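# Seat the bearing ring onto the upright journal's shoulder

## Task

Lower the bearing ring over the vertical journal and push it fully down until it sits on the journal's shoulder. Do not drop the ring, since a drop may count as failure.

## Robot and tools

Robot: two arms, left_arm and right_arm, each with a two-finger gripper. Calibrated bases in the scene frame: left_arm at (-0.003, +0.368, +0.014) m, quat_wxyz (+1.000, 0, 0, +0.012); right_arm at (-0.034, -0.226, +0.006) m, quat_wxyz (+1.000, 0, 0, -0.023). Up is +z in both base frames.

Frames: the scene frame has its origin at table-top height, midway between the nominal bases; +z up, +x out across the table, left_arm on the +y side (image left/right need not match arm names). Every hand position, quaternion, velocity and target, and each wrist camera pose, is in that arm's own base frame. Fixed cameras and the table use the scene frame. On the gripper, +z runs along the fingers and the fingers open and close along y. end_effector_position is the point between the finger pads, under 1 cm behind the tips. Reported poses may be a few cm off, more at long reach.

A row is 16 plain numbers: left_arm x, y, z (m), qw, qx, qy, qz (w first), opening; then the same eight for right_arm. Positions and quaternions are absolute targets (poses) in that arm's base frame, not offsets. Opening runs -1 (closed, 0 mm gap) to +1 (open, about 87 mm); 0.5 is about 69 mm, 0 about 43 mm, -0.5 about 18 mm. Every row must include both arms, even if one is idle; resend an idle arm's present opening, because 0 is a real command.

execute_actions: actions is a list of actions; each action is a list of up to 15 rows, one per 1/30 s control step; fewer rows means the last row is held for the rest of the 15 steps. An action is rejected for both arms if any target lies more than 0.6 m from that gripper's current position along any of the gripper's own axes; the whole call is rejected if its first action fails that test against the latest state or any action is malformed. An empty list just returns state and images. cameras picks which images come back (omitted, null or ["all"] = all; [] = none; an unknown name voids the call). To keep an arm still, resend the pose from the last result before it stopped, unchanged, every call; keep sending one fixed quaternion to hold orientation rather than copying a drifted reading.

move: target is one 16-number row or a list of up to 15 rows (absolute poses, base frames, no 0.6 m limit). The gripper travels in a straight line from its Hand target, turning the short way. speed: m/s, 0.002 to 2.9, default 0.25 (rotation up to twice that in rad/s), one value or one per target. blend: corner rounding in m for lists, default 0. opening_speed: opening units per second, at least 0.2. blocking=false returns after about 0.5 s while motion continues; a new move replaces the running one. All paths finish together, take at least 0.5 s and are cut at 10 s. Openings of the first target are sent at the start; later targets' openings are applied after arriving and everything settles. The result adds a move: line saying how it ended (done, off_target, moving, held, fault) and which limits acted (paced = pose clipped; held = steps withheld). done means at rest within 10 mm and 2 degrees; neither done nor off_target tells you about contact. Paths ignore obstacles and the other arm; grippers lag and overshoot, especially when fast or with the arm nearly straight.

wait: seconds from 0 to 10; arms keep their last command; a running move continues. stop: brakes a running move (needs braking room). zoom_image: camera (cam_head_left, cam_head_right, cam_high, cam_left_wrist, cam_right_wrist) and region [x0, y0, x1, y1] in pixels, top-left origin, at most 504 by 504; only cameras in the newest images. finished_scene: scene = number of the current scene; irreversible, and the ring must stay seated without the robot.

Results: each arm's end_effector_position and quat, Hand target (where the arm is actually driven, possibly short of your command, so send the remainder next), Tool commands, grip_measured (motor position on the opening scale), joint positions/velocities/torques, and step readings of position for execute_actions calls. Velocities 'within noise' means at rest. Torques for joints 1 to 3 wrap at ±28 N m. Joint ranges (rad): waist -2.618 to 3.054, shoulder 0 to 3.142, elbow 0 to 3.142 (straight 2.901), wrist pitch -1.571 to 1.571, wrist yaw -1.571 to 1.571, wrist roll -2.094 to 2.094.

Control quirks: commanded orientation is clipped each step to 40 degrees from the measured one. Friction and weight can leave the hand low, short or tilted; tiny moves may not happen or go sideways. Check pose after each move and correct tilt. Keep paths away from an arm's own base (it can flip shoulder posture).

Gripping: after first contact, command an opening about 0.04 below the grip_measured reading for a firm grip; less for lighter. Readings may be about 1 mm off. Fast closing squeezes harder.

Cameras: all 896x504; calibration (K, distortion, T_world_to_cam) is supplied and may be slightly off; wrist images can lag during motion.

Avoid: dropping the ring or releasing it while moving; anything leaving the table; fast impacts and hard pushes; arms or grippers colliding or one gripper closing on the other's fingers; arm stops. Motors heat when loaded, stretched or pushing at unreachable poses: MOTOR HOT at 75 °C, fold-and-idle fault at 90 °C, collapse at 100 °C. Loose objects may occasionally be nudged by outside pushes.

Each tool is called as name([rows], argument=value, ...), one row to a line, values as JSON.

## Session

Excellent — scene 1 done. Look at scene 2.

wait(seconds=0.5)

zoom_image(camera="cam_high", region=[200, 150, 660, 420])

Scene clock: 0.50 s.
left_arm: end_effector_position=(+0.3813, -0.0003, +0.0408) grip_measured=+1.000 end_effector_quat_wxyz=(+0.545, +0.006, +0.838, +0.030) | right_arm: end_effector_position=(+0.3721, -0.0307, +0.0444) grip_measured=+1.000 end_effector_quat_wxyz=(+0.579, +0.052, +0.807, -0.103)
Joint positions: left_arm=[-0.041 1.547 0.406 0.725 -0.081 0.025 1] | right_arm=[0.047 1.584 0.315 0.944 0.274 -0.021 1]
Joint velocities: within noise
Joint torques (N m): left_arm=[0.02 -5.9 6.45 2.29 0.01 0.17] | right_arm=[0.24 -4.3 5.37 2.11 0 0.03]
Motor temperatures (°C): left_arm=[23 27 31 29 24 23 24] | right_arm=[25 32 33 26 24 22 24]
Heat: left arm: 31 °C; right arm: 33 °C.
Hand target: left_arm +0.3840, -0.0004, +0.0454; +0.551, +0.005, +0.834, +0.030 | right_arm +0.3725, -0.0306, +0.0447; +0.578, +0.052, +0.808, -0.103
Tool commands: left_gripper/opening=+1.0 right_gripper/opening=+1.0
wait: 0.50 s; at rest by 0.17 s
camera_calibration:
cam_left_wrist: T_world_to_cam=[[0.0182149, -0.998576, -0.0501338, -0.00814143], [-0.967898, -0.00503906, -0.251293, 0.39548], [0.250682, 0.0531017, -0.966612, 0.081219], [0, 0, 0, 1]] pos_world=[0.362573, -0.0104499, 0.17748]
cam_right_wrist: T_world_to_cam=[[-0.203541, -0.972769, 0.110867, 0.0406083], [-0.913626, 0.14801, -0.378656, 0.384673], [0.351935, -0.178363, -0.918873, 0.0421151], [0, 0, 0, 1]] pos_world=[0.344891, -0.00992126, 0.179855]

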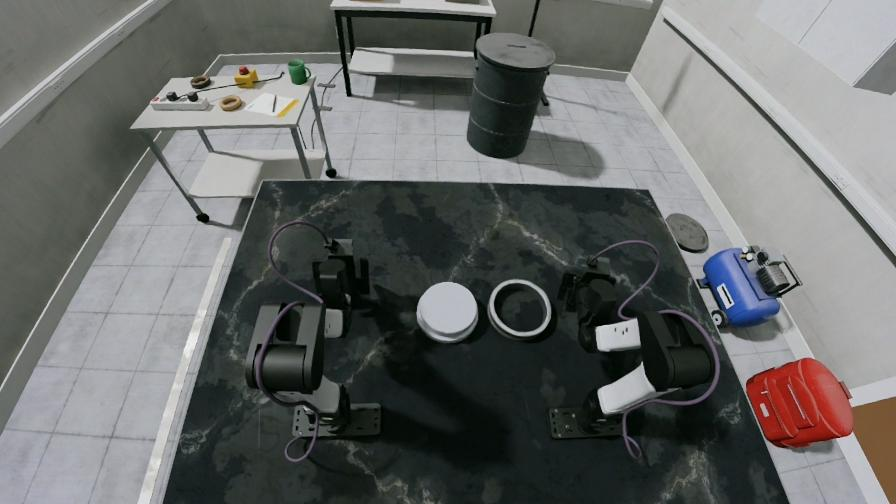

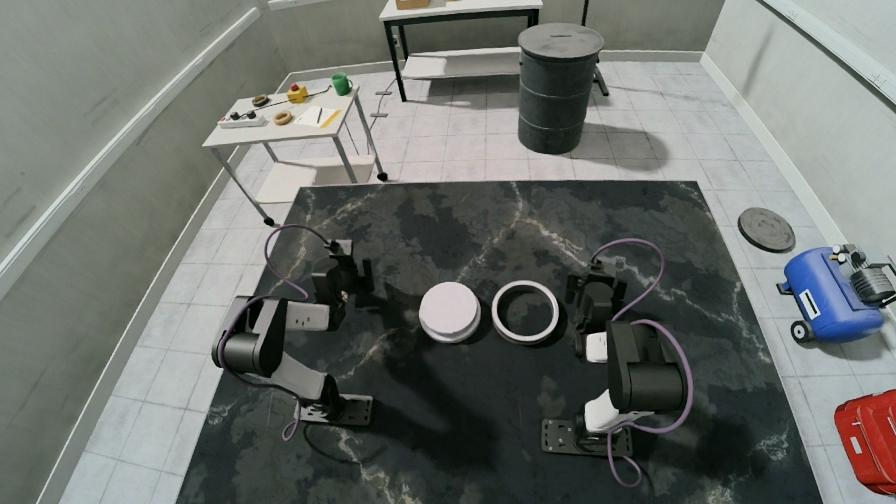

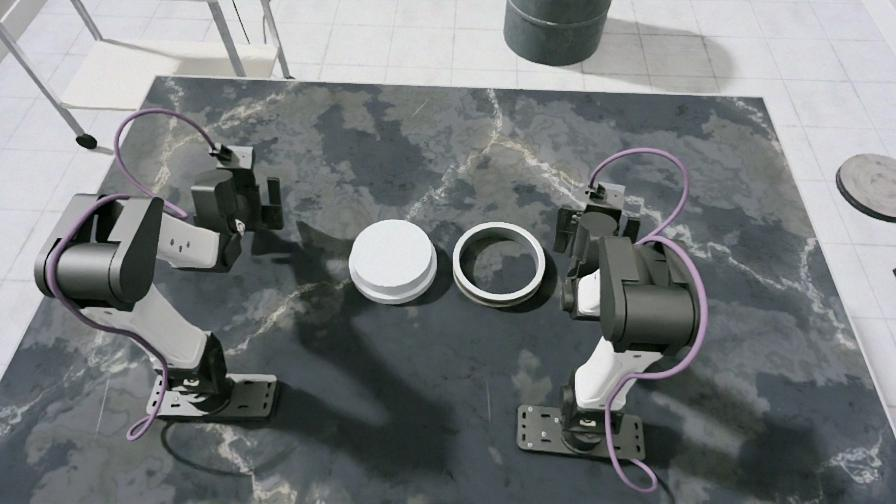

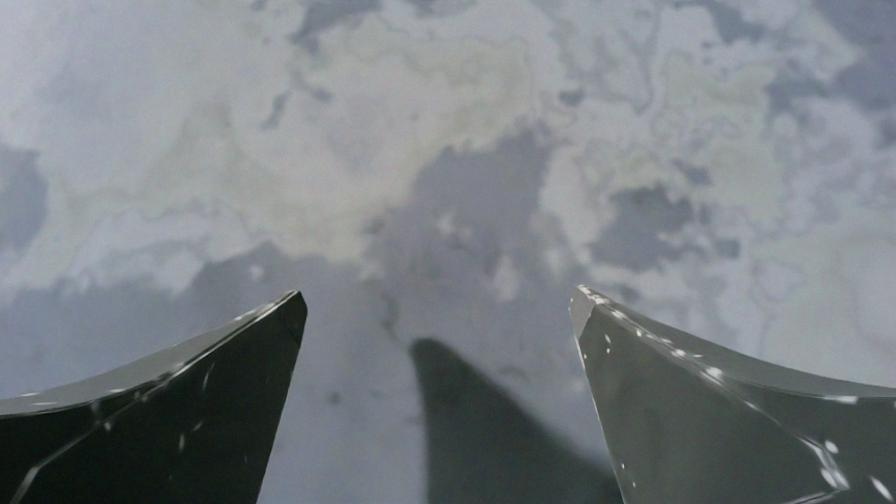

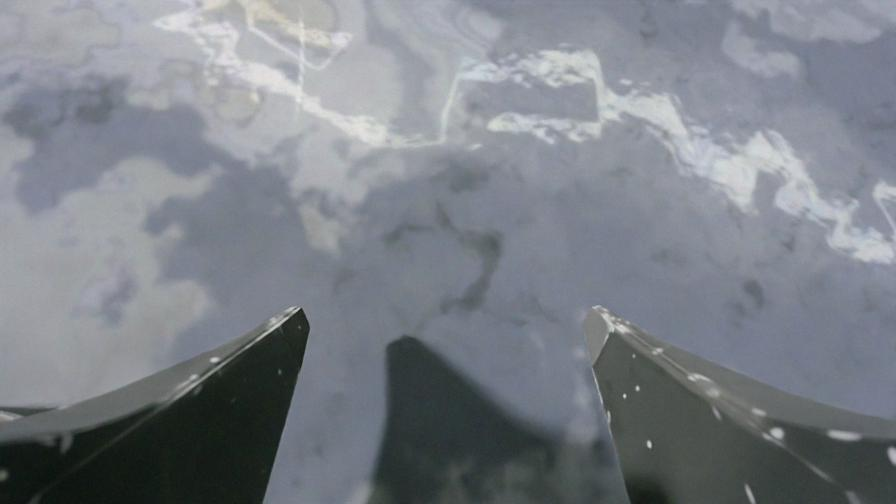

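Scaled by 1.096 from the camera's 896x504 image, which has a finer 1280x720 frame.

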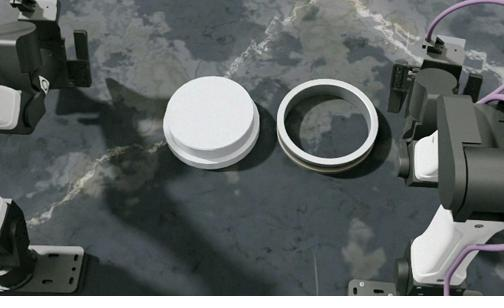

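move([
  [0.36,0.0,0.16,0.551,0.005,0.834,0.030,-0.26,0.365,-0.031,0.16,0.578,0.052,0.808,-0.103,-0.26],
  [0.2033,-0.36,0.16,0.2913,0.9241,0.2356,0.0743,-0.26,0.3734,0.0487,0.15,-0.0843,-0.2676,0.9153,0.2886,-0.26],
  [0.2033,-0.3795,0.078,0.2913,0.9241,0.2356,0.0743,-0.26,0.3734,0.0487,0.078,-0.0843,-0.2676,0.9153,0.2886,-0.26],
], speed=[0.25,0.3,0.12], blend=[0.03,0.01,0])

Scene clock: 43.67 s.
left_arm: end_effector_position=(+0.2040, -0.3780, +0.0823) grip_measured=-0.260 end_effector_quat_wxyz=(+0.293, +0.922, +0.241, +0.072) | right_arm: end_effector_position=(+0.3699, +0.0479, +0.0775) grip_measured=-0.260 end_effector_quat_wxyz=(-0.026, -0.246, +0.930, +0.271)
Joint positions: left_arm=[-1.202 1.697 1.097 -0.362 -0.073 1.45 0.37] | right_arm=[-0.043 2.342 2.099 -1.563 -0.504 -0.621 0.37]
Joint velocities: within noise
Joint torques (N m): left_arm=[-0.4 -7.23 6.6 1.76 0 0.24] | right_arm=[0.81 -8.88 8.17 0.01 -0.28 -0.11]
Motor temperatures (°C): left_arm=[23 30 34 35 24 23 24] | right_arm=[25 34 35 29 24 22 24]
Heat: left arm: 35 °C; right arm: 35 °C.
Hand target: left_arm +0.2032, -0.3794, +0.0781; +0.291, +0.924, +0.236, +0.074 | right_arm +0.3730, +0.0488, +0.0775; -0.025, -0.255, +0.928, +0.269
Off the commanded pose: left_arm 0.005 m, 1 deg | right_arm 0.004 m, 8 deg.
joint sent to its limit (right arm) — joint 4 (wrist pitch), lower limit. The joint targets are off in orientation, not in position.
move: off_target (right_arm)
camera_calibration:
cam_left_wrist: T_world_to_cam=[[-0.408268, 0.712867, -0.570209, 0.396734], [0.329463, 0.697605, 0.63624, 0.160257], [0.851335, 0.0718934, -0.519673, 0.0336739], [0, 0, 0, 1]] pos_world=[0.0805075, -0.397036, 0.141759]
cam_right_wrist: T_world_to_cam=[[0.447946, -0.730356, -0.515679, -0.0912027], [-0.42872, -0.681613, 0.592961, 0.168729], [-0.784566, -0.0445324, -0.618444, 0.478052], [0, 0, 0, 1]] pos_world=[0.488254, 0.069686, 0.148568]

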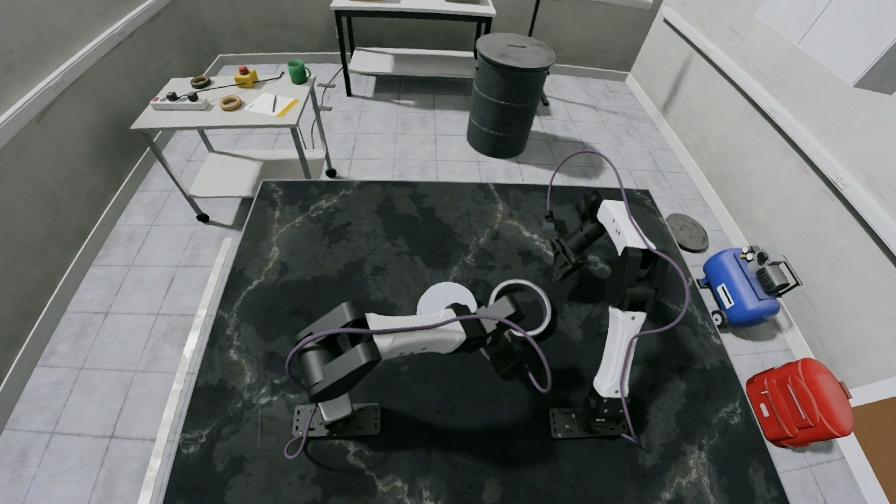

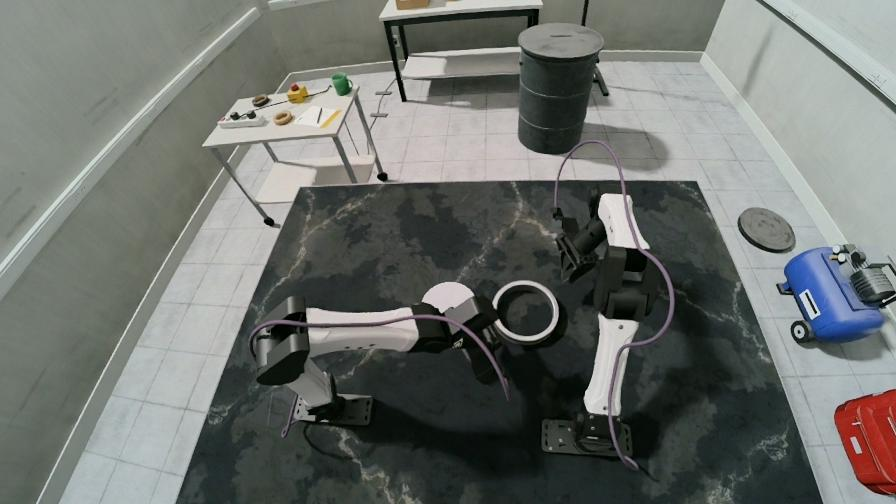

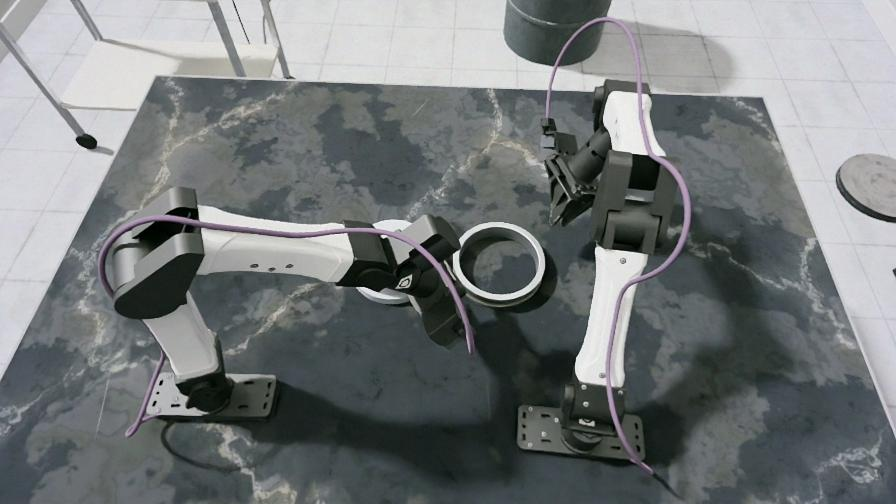

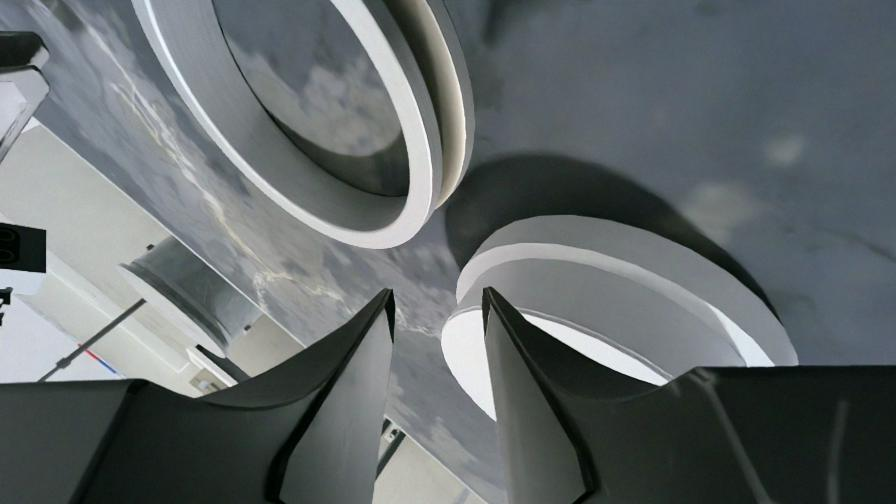

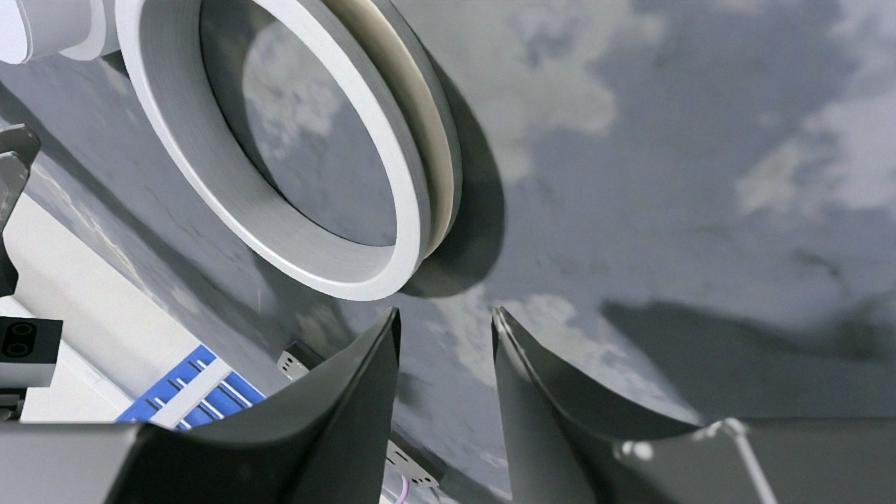

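move(target=[0.213,-0.397,0.045,0.2913,0.9241,0.2356,0.0743,-0.26,0.352,0.0615,0.049,-0.025,-0.255,0.928,0.269,-0.26], speed=0.06, cameras=["cam_high","cam_left_wrist","cam_right_wrist"])

Scene clock: 61.60 s.
left_arm: end_effector_position=(+0.2105, -0.3948, +0.0479) grip_measured=-0.260 end_effector_quat_wxyz=(+0.291, +0.923, +0.242, +0.071) | right_arm: end_effector_position=(+0.3513, +0.0591, +0.0419) grip_measured=-0.260 end_effector_quat_wxyz=(-0.038, -0.253, +0.927, +0.273)
Joint positions: left_arm=[-1.202 1.818 1.097 -0.245 -0.073 1.45 0.37] | right_arm=[-0.014 2.293 1.868 -1.395 -0.504 -0.612 0.37]
Joint velocities: within noise
Joint torques (N m): left_arm=[0.32 -7.84 7.04 1.73 0.05 0.32] | right_arm=[0.68 -12.04 4.3 0.25 -0.33 0.1]
Motor temperatures (°C): left_arm=[23 32 35 34 24 23 23] | right_arm=[25 39 36 27 24 22 24]
Heat: left arm: 35 °C; right arm: 39 °C.
Hand target: left_arm +0.2129, -0.3970, +0.0451; +0.291, +0.924, +0.236, +0.074 | right_arm +0.3519, +0.0615, +0.0489; -0.025, -0.255, +0.928, +0.269
Off the commanded pose: left_arm 0.004 m, 1 deg | right_arm 0.008 m, 2 deg.
move: done
camera_calibration:
cam_left_wrist: T_world_to_cam=[[-0.409233, 0.715301, -0.566456, 0.392673], [0.33051, 0.694871, 0.638684, 0.190275], [0.850465, 0.0741511, -0.520778, 0.0125833], [0, 0, 0, 1]] pos_world=[0.0871051, -0.414029, 0.107459]
cam_right_wrist: T_world_to_cam=[[0.453394, -0.721665, -0.5231, -0.0951617], [-0.403221, -0.689471, 0.6017, 0.180624], [-0.794888, -0.0618823, -0.603593, 0.445921], [0, 0, 0, 1]] pos_world=[0.470434, 0.083455, 0.110694]
Images, in order (width x height): cam_high 896x504, cam_left_wrist 896x504, cam_right_wrist 896x504.

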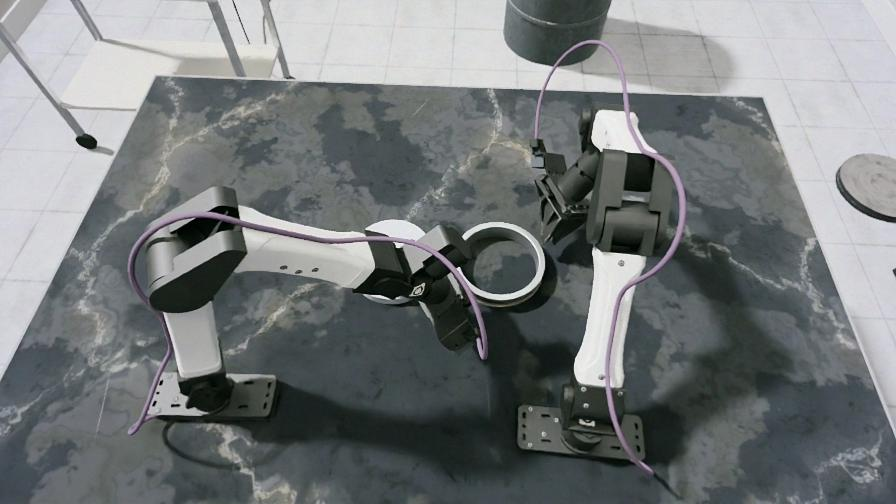

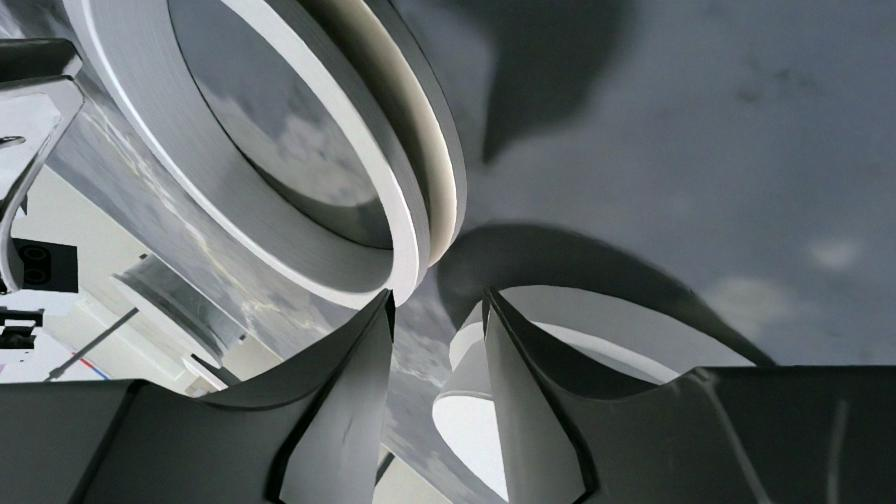

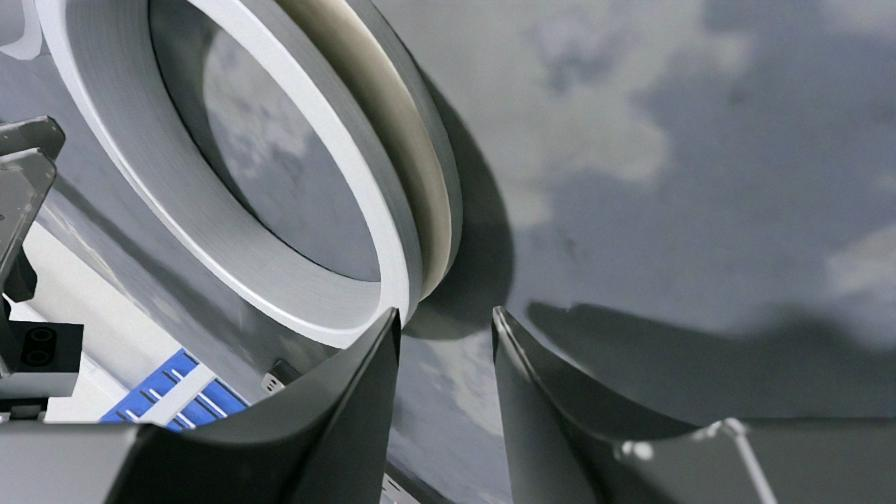

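move([
  [0.2125,-0.399,0.052,0.2913,0.9241,0.2356,0.0743,-0.26,0.3495,0.067,0.055,-0.025,-0.255,0.928,0.269,-0.26],
  [0.2165,-0.406,0.047,0.2913,0.9241,0.2356,0.0743,-0.26,0.346,0.0735,0.048,-0.025,-0.255,0.928,0.269,-0.26],
], speed=0.05, cameras=["cam_left_wrist","cam_right_wrist"])

Scene clock: 73.93 s.
left_arm: end_effector_position=(+0.2123, -0.3996, +0.0446) grip_measured=-0.260 end_effector_quat_wxyz=(+0.288, +0.924, +0.242, +0.071) | right_arm: end_effector_position=(+0.3452, +0.0701, +0.0407) grip_measured=-0.260 end_effector_quat_wxyz=(-0.039, -0.254, +0.928, +0.269)
Joint positions: left_arm=[-1.202 1.845 1.123 -0.251 -0.073 1.45 0.37] | right_arm=[0.015 2.263 1.816 -1.357 -0.504 -0.579 0.37]
Joint velocities: within noise
Joint torques (N m): left_arm=[0.31 -7.94 9.13 1.59 0.05 0.32] | right_arm=[0.88 -11.85 4.34 0.27 -0.38 0.07]
Motor temperatures (°C): left_arm=[23 32 35 33 24 23 23] | right_arm=[25 46 35 27 24 22 24]
Heat: left arm: 35 °C; right arm: 46 °C.
Hand target: left_arm +0.2164, -0.4059, +0.0472; +0.292, +0.924, +0.236, +0.074 | right_arm +0.3459, +0.0735, +0.0479; -0.026, -0.255, +0.928, +0.269
Off the commanded pose: left_arm 0.008 m, 1 deg | right_arm 0.008 m, 2 deg.
move: done
camera_calibration:
cam_left_wrist: T_world_to_cam=[[-0.41076, 0.719329, -0.560216, 0.396691], [0.332255, 0.69029, 0.642733, 0.192773], [0.849048, 0.0778748, -0.522544, 0.0115354], [0, 0, 0, 1]] pos_world=[0.0891012, -0.419319, 0.104359]
cam_right_wrist: T_world_to_cam=[[0.454759, -0.724401, -0.51811, -0.0854846], [-0.402093, -0.686076, 0.606317, 0.185729], [-0.79468, -0.0673997, -0.603276, 0.441409], [0, 0, 0, 1]] pos_world=[0.464333, 0.0952496, 0.10939]
Images, in order (width x height): cam_left_wrist 896x504, cam_right_wrist 896x504.

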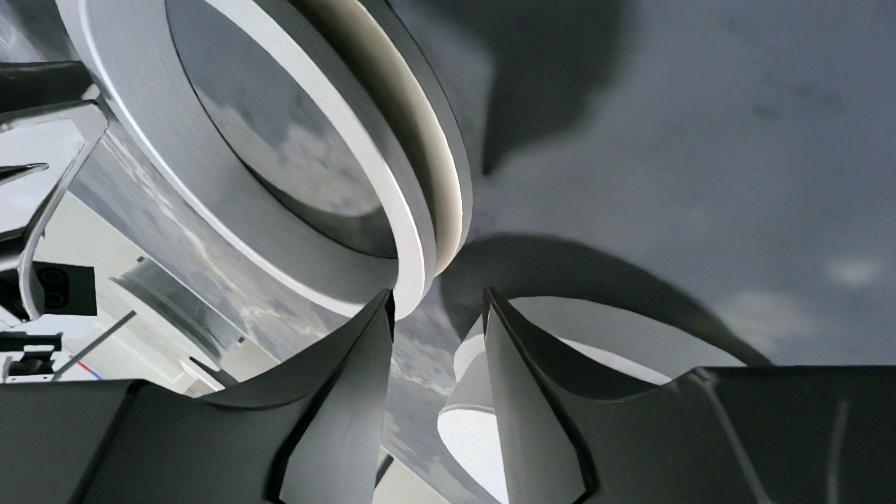

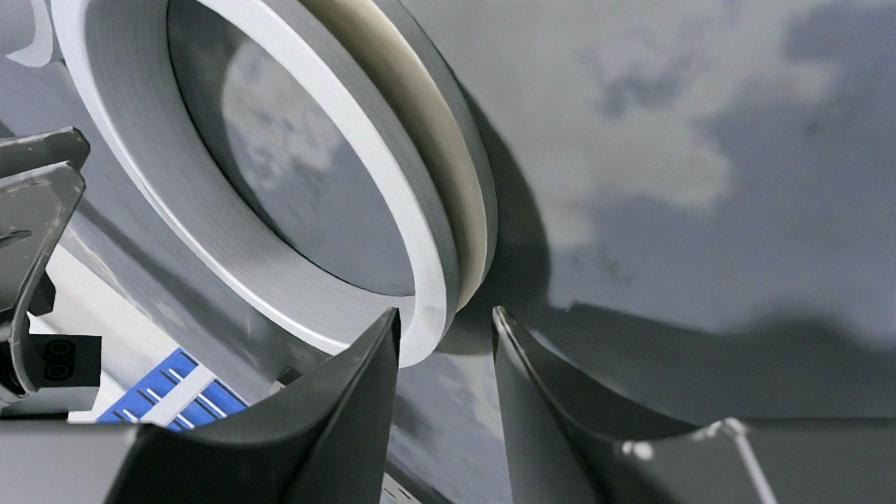

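move([
  [0.220,-0.4125,0.0535,0.2913,0.9241,0.2356,0.0743,-0.26,0.3445,0.0765,0.042,-0.025,-0.255,0.928,0.269,-0.26],
  [0.2235,-0.419,0.042,0.2913,0.9241,0.2356,0.0743,-0.26,0.3435,0.0800,0.037,-0.025,-0.255,0.928,0.269,-0.26],
], speed=0.05, cameras=["cam_left_wrist","cam_right_wrist"])

Scene clock: 80.13 s.
left_arm: end_effector_position=(+0.2176, -0.4099, +0.0369) grip_measured=-0.260 end_effector_quat_wxyz=(+0.280, +0.926, +0.242, +0.071) | right_arm: end_effector_position=(+0.3429, +0.0761, +0.0297) grip_measured=-0.260 end_effector_quat_wxyz=(-0.039, -0.254, +0.929, +0.268)
Joint positions: left_arm=[-1.199 1.905 1.179 -0.262 -0.073 1.454 0.37] | right_arm=[0.031 2.26 1.768 -1.302 -0.505 -0.562 0.37]
Joint velocities: within noise
Joint torques (N m): left_arm=[0.47 -8.7 9.22 1.7 0.07 0.32] | right_arm=[0.73 -11.75 4.3 0.29 -0.41 0.11]
Motor temperatures (°C): left_arm=[23 33 36 34 24 23 23] | right_arm=[25 47 35 27 24 22 24]
Heat: left arm: 36 °C; right arm: 47 °C.
Hand target: left_arm +0.2233, -0.4187, +0.0422; +0.291, +0.924, +0.236, +0.074 | right_arm +0.3434, +0.0800, +0.0370; -0.025, -0.255, +0.928, +0.269
Off the commanded pose: left_arm 0.012 m, 2 deg | right_arm 0.008 m, 2 deg.
move: off_target (left_arm)
camera_calibration:
cam_left_wrist: T_world_to_cam=[[-0.412754, 0.727791, -0.547681, 0.405449], [0.334903, 0.680434, 0.651805, 0.198075], [0.847039, 0.0856149, -0.524591, 0.00745986], [0, 0, 0, 1]] pos_world=[0.0946958, -0.430498, 0.0968637]
cam_right_wrist: T_world_to_cam=[[0.455805, -0.725894, -0.515092, -0.0860848], [-0.4029, -0.684285, 0.607804, 0.195571], [-0.793671, -0.069509, -0.604363, 0.433178], [0, 0, 0, 1]] pos_world=[0.461834, 0.101448, 0.0985859]
Images, in order (width x height): cam_left_wrist 896x504, cam_right_wrist 896x504.

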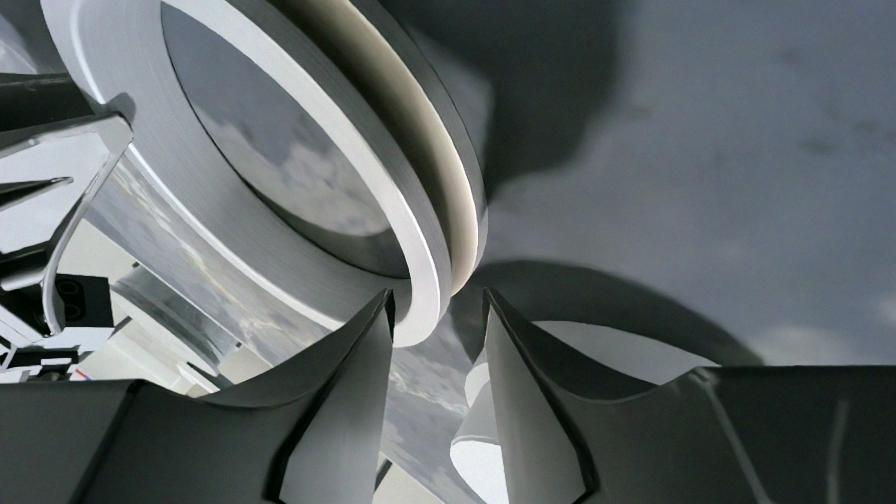

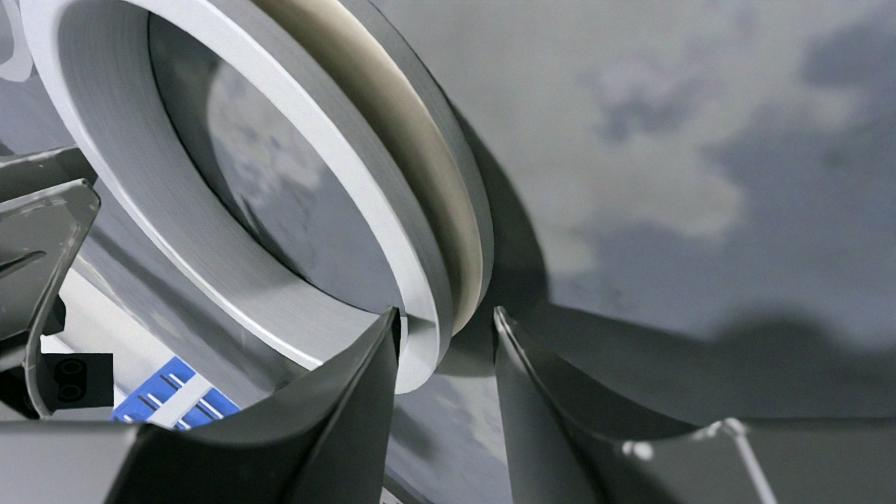

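move(target=[0.229,-0.429,0.033,0.2913,0.9241,0.2356,0.0743,-0.28,0.3428,0.0825,0.0375,-0.025,-0.255,0.928,0.269,-0.28], speed=0.05, cameras=["cam_left_wrist","cam_right_wrist"])

zoom_image(camera="cam_left_wrist", region=[340, 220, 560, 400])

zoom_image(camera="cam_right_wrist", region=[340, 220, 560, 400])

Scene clock: 85.97 s.
left_arm: end_effector_position=(+0.2237, -0.4205, +0.0305) grip_measured=-0.280 end_effector_quat_wxyz=(+0.283, +0.925, +0.242, +0.072) | right_arm: end_effector_position=(+0.3432, +0.0784, +0.0296) grip_measured=-0.280 end_effector_quat_wxyz=(-0.039, -0.254, +0.929, +0.267)
Joint positions: left_arm=[-1.196 1.956 1.218 -0.245 -0.073 1.457 0.36] | right_arm=[0.037 2.26 1.768 -1.298 -0.505 -0.555 0.36]
Joint velocities: within noise
Joint torques (N m): left_arm=[0.46 -8.8 8.85 1.68 0.1 0.32] | right_arm=[0.8 -12.05 3.93 0.31 -0.42 0.09]
Motor temperatures (°C): left_arm=[23 34 36 34 24 23 23] | right_arm=[25 48 35 26 24 22 24]
Heat: left arm: 36 °C; right arm: 48 °C.
Hand target: left_arm +0.2288, -0.4287, +0.0333; +0.291, +0.924, +0.236, +0.074 | right_arm +0.3427, +0.0824, +0.0374; -0.025, -0.255, +0.928, +0.269
Off the commanded pose: left_arm 0.010 m, 1 deg | right_arm 0.009 m, 2 deg.
move: done
camera_calibration:
cam_left_wrist: T_world_to_cam=[[-0.411815, 0.724957, -0.552128, 0.410864], [0.33174, 0.683583, 0.650126, 0.209532], [0.848738, 0.0845691, -0.522007, -0.00107158], [0, 0, 0, 1]] pos_world=[0.1006, -0.441001, 0.0900679]
cam_right_wrist: T_world_to_cam=[[0.455889, -0.726468, -0.514207, -0.0847223], [-0.403432, -0.683645, 0.608171, 0.197532], [-0.793352, -0.069811, -0.604747, 0.433376], [0, 0, 0, 1]] pos_world=[0.462134, 0.103748, 0.0983846]
Images, in order (width x height): cam_left_wrist 896x504, cam_right_wrist 896x504.

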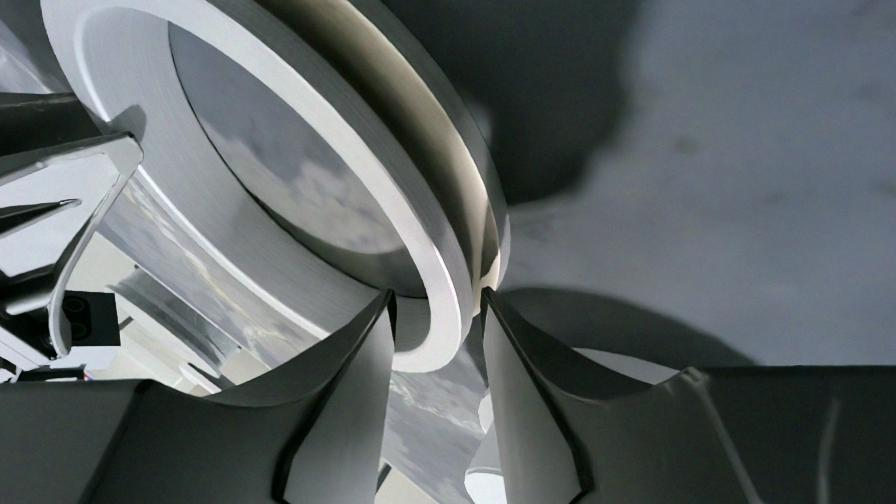

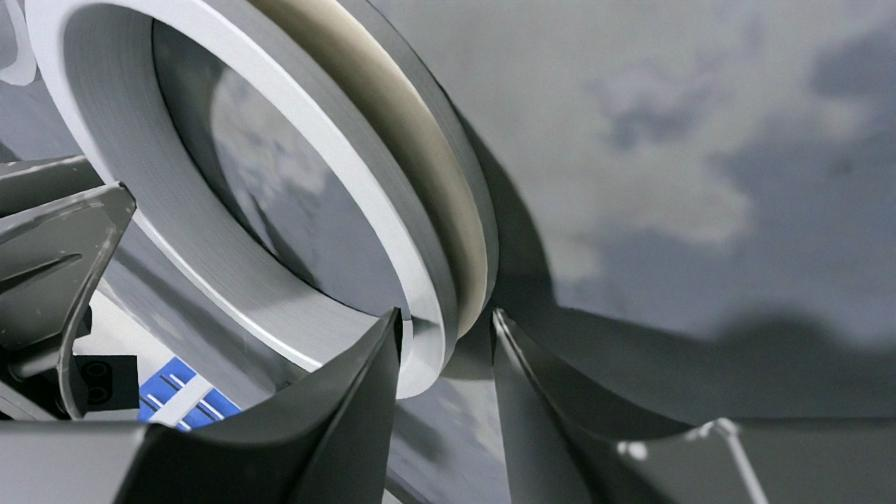

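Scaled by 2.291 from the camera's 896x504 image, which has a finer 1280x720 frame.

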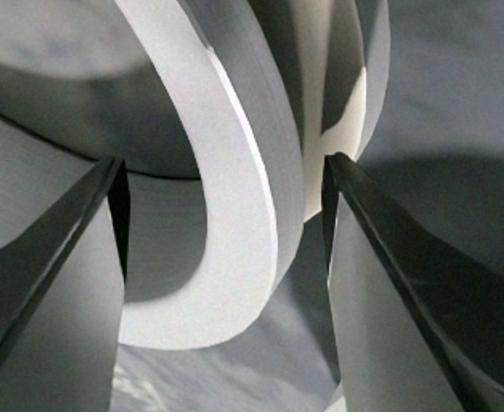

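Scaled by 2.291 from the camera's 896x504 image, which has a finer 1280x720 frame.

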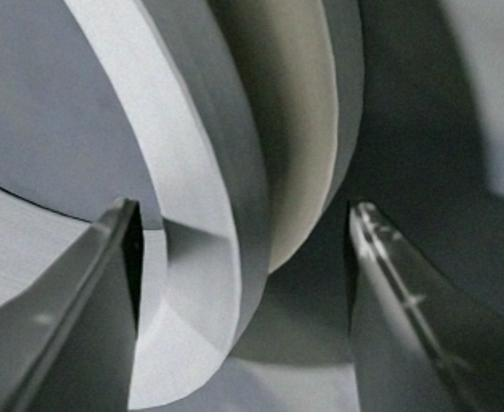

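move(target=[0.2308,-0.4325,0.0265,0.2913,0.9241,0.2356,0.0743,-0.3,0.3428,0.0827,0.037,-0.025,-0.255,0.928,0.269,-0.3], speed=0.05, cameras=["cam_left_wrist"])

zoom_image(camera="cam_left_wrist", region=[340, 220, 560, 400])

Scene clock: 89.50 s.
left_arm: end_effector_position=(+0.2250, -0.4238, +0.0241) grip_measured=-0.300 end_effector_quat_wxyz=(+0.282, +0.926, +0.242, +0.072) | right_arm: end_effector_position=(+0.3436, +0.0784, +0.0294) grip_measured=-0.300 end_effector_quat_wxyz=(-0.038, -0.254, +0.929, +0.267)
Joint positions: left_arm=[-1.196 1.98 1.225 -0.23 -0.073 1.458 0.35] | right_arm=[0.037 2.26 1.768 -1.296 -0.505 -0.554 0.35]
Joint velocities: within noise
Joint torques (N m): left_arm=[0.54 -8.84 9.05 1.73 0.1 0.32] | right_arm=[0.79 -12.03 3.79 0.3 -0.42 0.08]
Motor temperatures (°C): left_arm=[23 35 36 34 24 23 23] | right_arm=[25 48 35 26 24 22 24]
Heat: left arm: 36 °C; right arm: 48 °C.
Hand target: left_arm +0.2306, -0.4321, +0.0267; +0.291, +0.924, +0.236, +0.074 | right_arm +0.3427, +0.0826, +0.0369; -0.026, -0.255, +0.928, +0.269
Off the commanded pose: left_arm 0.011 m, 1 deg | right_arm 0.009 m, 2 deg.
move: off_target (left_arm)
camera_calibration:
cam_left_wrist: T_world_to_cam=[[-0.411454, 0.7261, -0.550893, 0.410585], [0.332305, 0.682333, 0.651149, 0.214851], [0.848693, 0.0848539, -0.522035, -0.00501809], [0, 0, 0, 1]] pos_world=[0.1018, -0.4443, 0.0836689]
Images, in order (width x height): cam_left_wrist 896x504.

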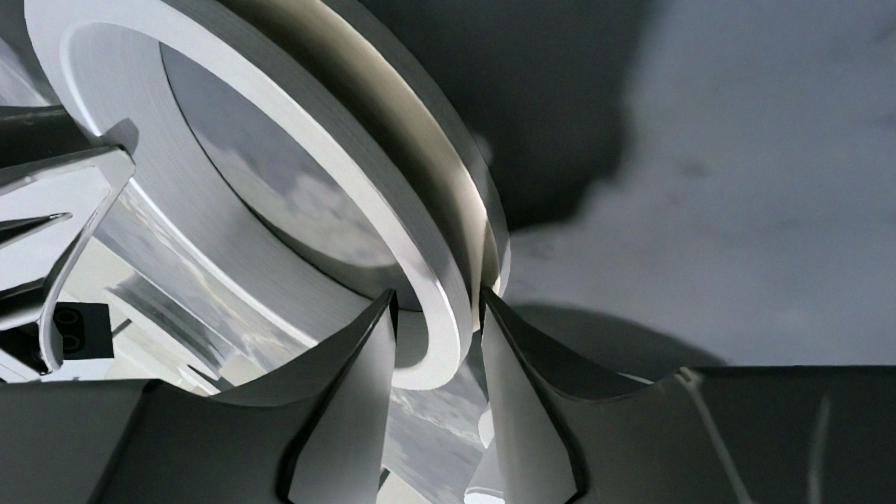

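Scaled by 2.291 from the camera's 896x504 image, which has a finer 1280x720 frame.

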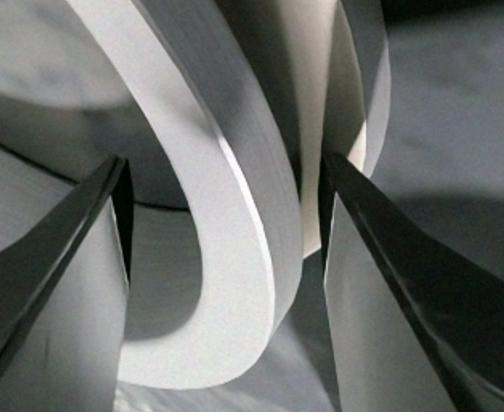

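move(target=[0.2308,-0.4325,0.0265,0.2913,0.9241,0.2356,0.0743,-1,0.3428,0.0827,0.037,-0.025,-0.255,0.928,0.269,-1], speed=0.05, opening_speed=0.5, cameras=["cam_left_wrist","cam_right_wrist"])

Scene clock: 93.57 s.
left_arm: end_effector_position=(+0.2254, -0.4213, +0.0234) grip_measured=-0.594 end_effector_quat_wxyz=(+0.276, +0.927, +0.244, +0.073) | right_arm: end_effector_position=(+0.3426, +0.0793, +0.0302) grip_measured=-0.614 end_effector_quat_wxyz=(-0.038, -0.252, +0.929, +0.269)
Joint positions: left_arm=[-1.194 1.98 1.228 -0.243 -0.076 1.456 0.203] | right_arm=[0.037 2.256 1.762 -1.294 -0.51 -0.549 0.193]
Joint velocities: within noise
Joint torques (N m): left_arm=[0.39 -8.92 8.69 1.86 0.13 0.35] | right_arm=[0.81 -11.71 4.26 0.3 -0.37 0.03]
Motor temperatures (°C): left_arm=[23 35 36 34 24 23 24] | right_arm=[25 49 35 26 24 22 24]
Heat: left arm: 36 °C; right arm: 49 °C.
Hand target: left_arm +0.2306, -0.4320, +0.0269; +0.291, +0.924, +0.236, +0.075 | right_arm +0.3427, +0.0826, +0.0369; -0.025, -0.255, +0.928, +0.269
Off the commanded pose: left_arm 0.013 m, 2 deg | right_arm 0.008 m, 2 deg.
move: off_target (left_arm)
camera_calibration:
cam_left_wrist: T_world_to_cam=[[-0.41626, 0.729803, -0.542324, 0.411073], [0.330341, 0.677084, 0.657596, 0.211511], [0.847114, 0.0945785, -0.522927, -0.00147601], [0, 0, 0, 1]] pos_world=[0.102492, -0.443073, 0.0830735]
cam_right_wrist: T_world_to_cam=[[0.451451, -0.727034, -0.517314, -0.0818087], [-0.406752, -0.683694, 0.6059, 0.198774], [-0.794194, -0.0631155, -0.604377, 0.433084], [0, 0, 0, 1]] pos_world=[0.461737, 0.103758, 0.0989879]
Images, in order (width x height): cam_left_wrist 896x504, cam_right_wrist 896x504.

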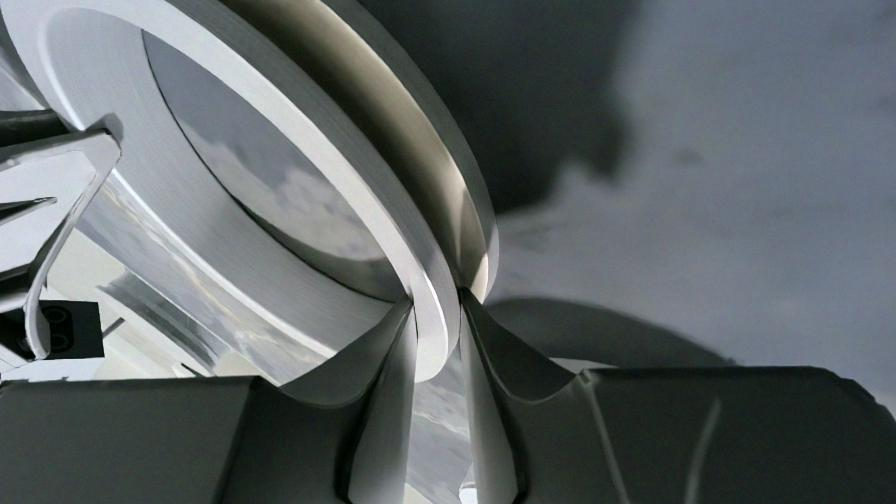

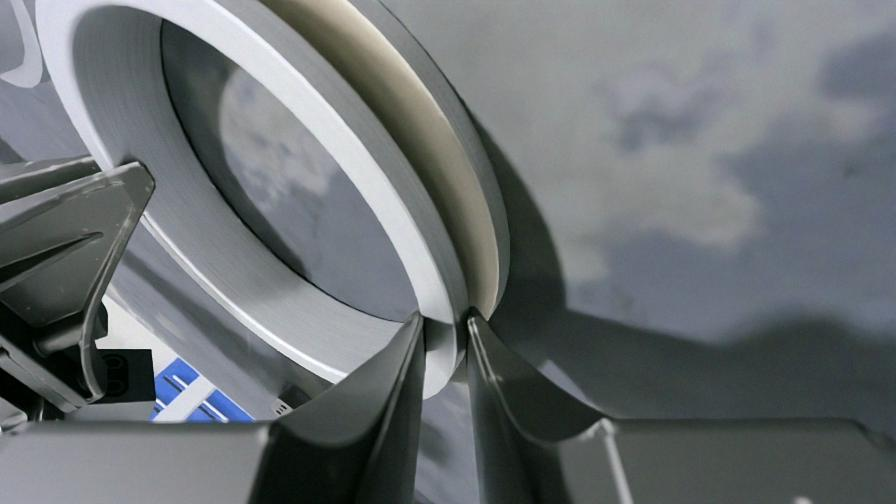

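move([
  [0.2325,-0.436,0.046,0.2913,0.9241,0.2356,0.0743,-1,0.338,0.089,0.050,-0.025,-0.255,0.928,0.269,-1],
  [0.2325,-0.436,0.056,0.2913,0.9241,0.2356,0.0743,-1,0.338,0.089,0.058,-0.025,-0.255,0.928,0.269,-1],
], speed=[0.03,0.02], cameras=["cam_left_wrist","cam_right_wrist"])

Scene clock: 99.03 s.
left_arm: end_effector_position=(+0.2221, -0.4155, +0.0266) grip_measured=-0.612 end_effector_quat_wxyz=(+0.249, +0.935, +0.245, +0.063) | right_arm: end_effector_position=(+0.3400, +0.0838, +0.0310) grip_measured=-0.614 end_effector_quat_wxyz=(-0.040, -0.256, +0.929, +0.263)
Joint positions: left_arm=[-1.191 1.98 1.278 -0.354 -0.063 1.455 0.194] | right_arm=[0.054 2.245 1.752 -1.289 -0.5 -0.539 0.193]
Joint velocities: within noise
Joint torques (N m): left_arm=[0.17 -12.79 10.88 1.71 0 0.37] | right_arm=[0.7 -13.93 6.54 -0.24 -0.49 0.11]
Motor temperatures (°C): left_arm=[23 36 36 34 24 23 24] | right_arm=[25 48 35 26 24 22 24]
Heat: left arm: 36 °C; right arm: 48 °C.
Hand target: left_arm +0.2317, -0.4343, +0.0569; +0.291, +0.924, +0.236, +0.075 | right_arm +0.3376, +0.0889, +0.0566; -0.025, -0.255, +0.928, +0.269
Off the commanded pose: left_arm 0.037 m, 5 deg | right_arm 0.028 m, 2 deg.
move: off_target (left_arm, right_arm)
camera_calibration:
cam_left_wrist: T_world_to_cam=[[-0.430978, 0.757637, -0.490148, 0.420653], [0.354931, 0.64173, 0.679857, 0.185859], [0.829628, 0.119034, -0.54548, 0.0170891], [0, 0, 0, 1]] pos_world=[0.101147, -0.440008, 0.0891467]
cam_right_wrist: T_world_to_cam=[[0.459623, -0.728221, -0.508371, -0.0798143], [-0.400408, -0.680852, 0.613281, 0.197651], [-0.792729, -0.0783222, -0.604521, 0.43269], [0, 0, 0, 1]] pos_world=[0.458832, 0.110338, 0.0997798]
Images, in order (width x height): cam_left_wrist 896x504, cam_right_wrist 896x504.

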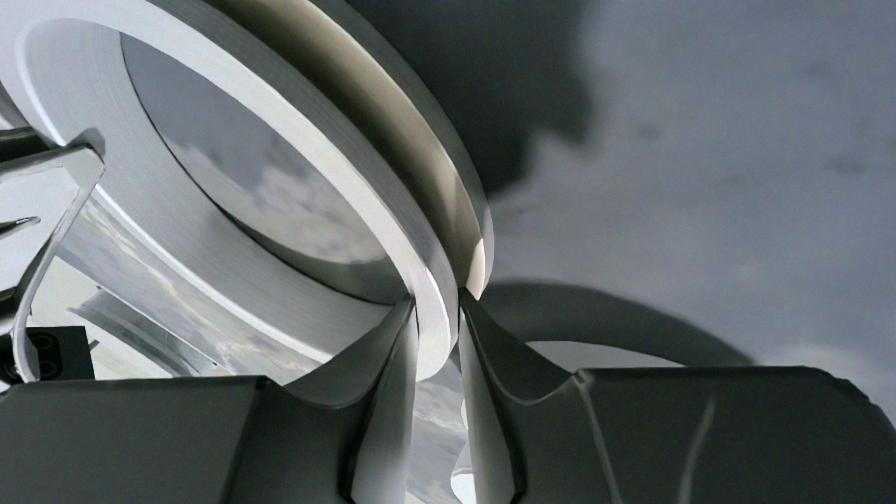

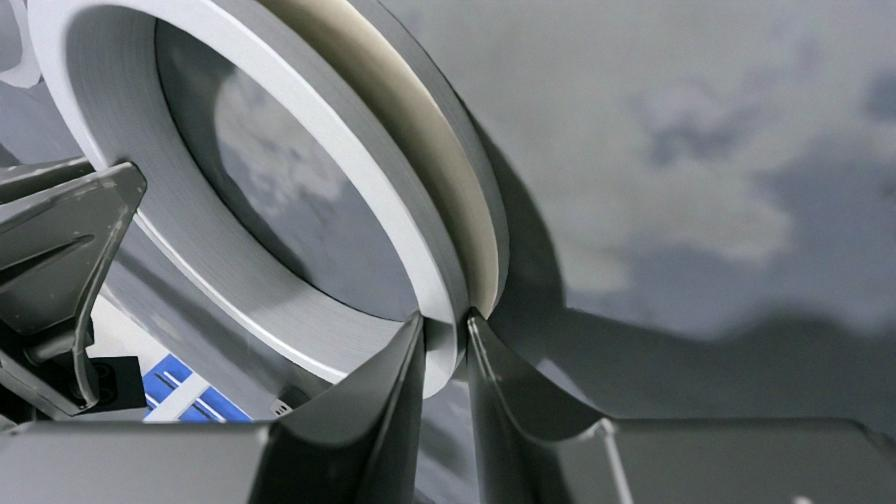

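move([
  [0.236,-0.443,0.062,0.2913,0.9241,0.2356,0.0743,-1,0.336,0.093,0.072,-0.025,-0.255,0.928,0.269,-1],
], speed=0.02, cameras=["cam_left_wrist","cam_right_wrist"])

Scene clock: 105.10 s.
left_arm: end_effector_position=(+0.2206, -0.4157, +0.0325) grip_measured=-0.615 end_effector_quat_wxyz=(+0.239, +0.938, +0.245, +0.057) | right_arm: end_effector_position=(+0.3372, +0.0853, +0.0379) grip_measured=-0.614 end_effector_quat_wxyz=(-0.041, -0.258, +0.930, +0.260)
Joint positions: left_arm=[-1.19 1.98 1.317 -0.414 -0.052 1.453 0.192] | right_arm=[0.062 2.227 1.752 -1.304 -0.493 -0.533 0.193]
Joint velocities: within noise
Joint torques (N m): left_arm=[0.2 -11.64 11.9 1.96 -0.1 0.4] | right_arm=[0.95 -13.96 8.46 -0.45 -0.56 0.16]
Motor temperatures (°C): left_arm=[23 37 37 34 24 23 24] | right_arm=[25 50 35 26 24 22 24]
Heat: left arm: 37 °C; right arm: 50 °C.
Hand target: left_arm +0.2345, -0.4401, +0.0639; +0.291, +0.924, +0.236, +0.075 | right_arm +0.3353, +0.0928, +0.0701; -0.025, -0.255, +0.928, +0.269
Off the commanded pose: left_arm 0.043 m, 7 deg | right_arm 0.035 m, 2 deg.
move: off_target (left_arm, right_arm)
camera_calibration:
cam_left_wrist: T_world_to_cam=[[-0.437598, 0.766469, -0.470141, 0.427478], [0.368265, 0.62977, 0.683938, 0.174412], [0.820298, 0.126153, -0.55785, 0.0269532], [0, 0, 0, 1]] pos_world=[0.100724, -0.440889, 0.0967242]
cam_right_wrist: T_world_to_cam=[[0.462731, -0.730424, -0.502356, -0.0750257], [-0.398146, -0.67754, 0.6184, 0.192089], [-0.79206, -0.0861415, -0.604334, 0.435111], [0, 0, 0, 1]] pos_world=[0.45583, 0.112829, 0.106475]
Images, in order (width x height): cam_left_wrist 896x504, cam_right_wrist 896x504.

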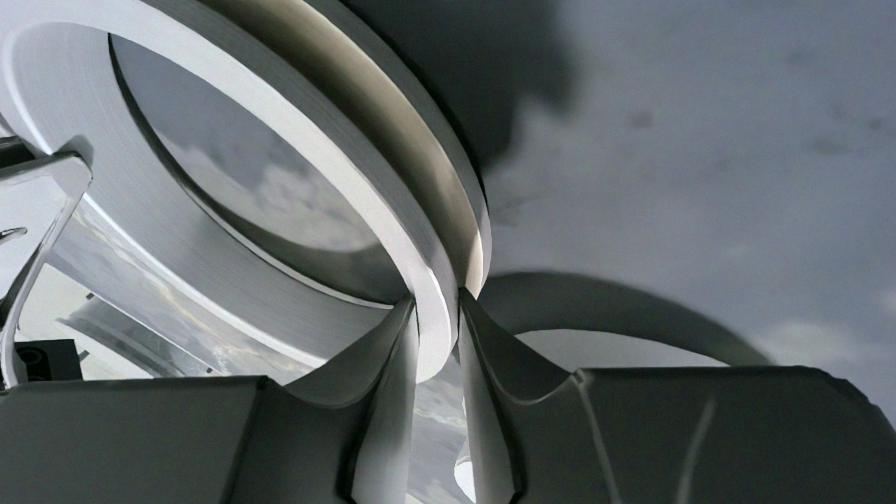

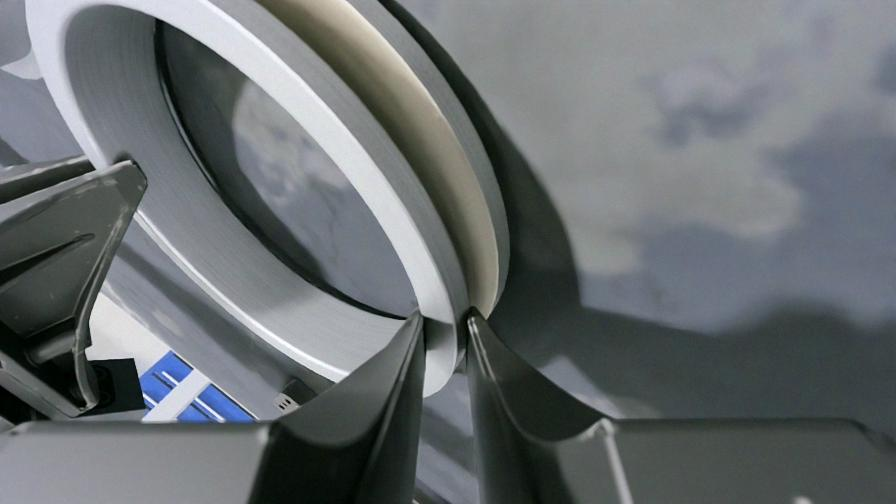

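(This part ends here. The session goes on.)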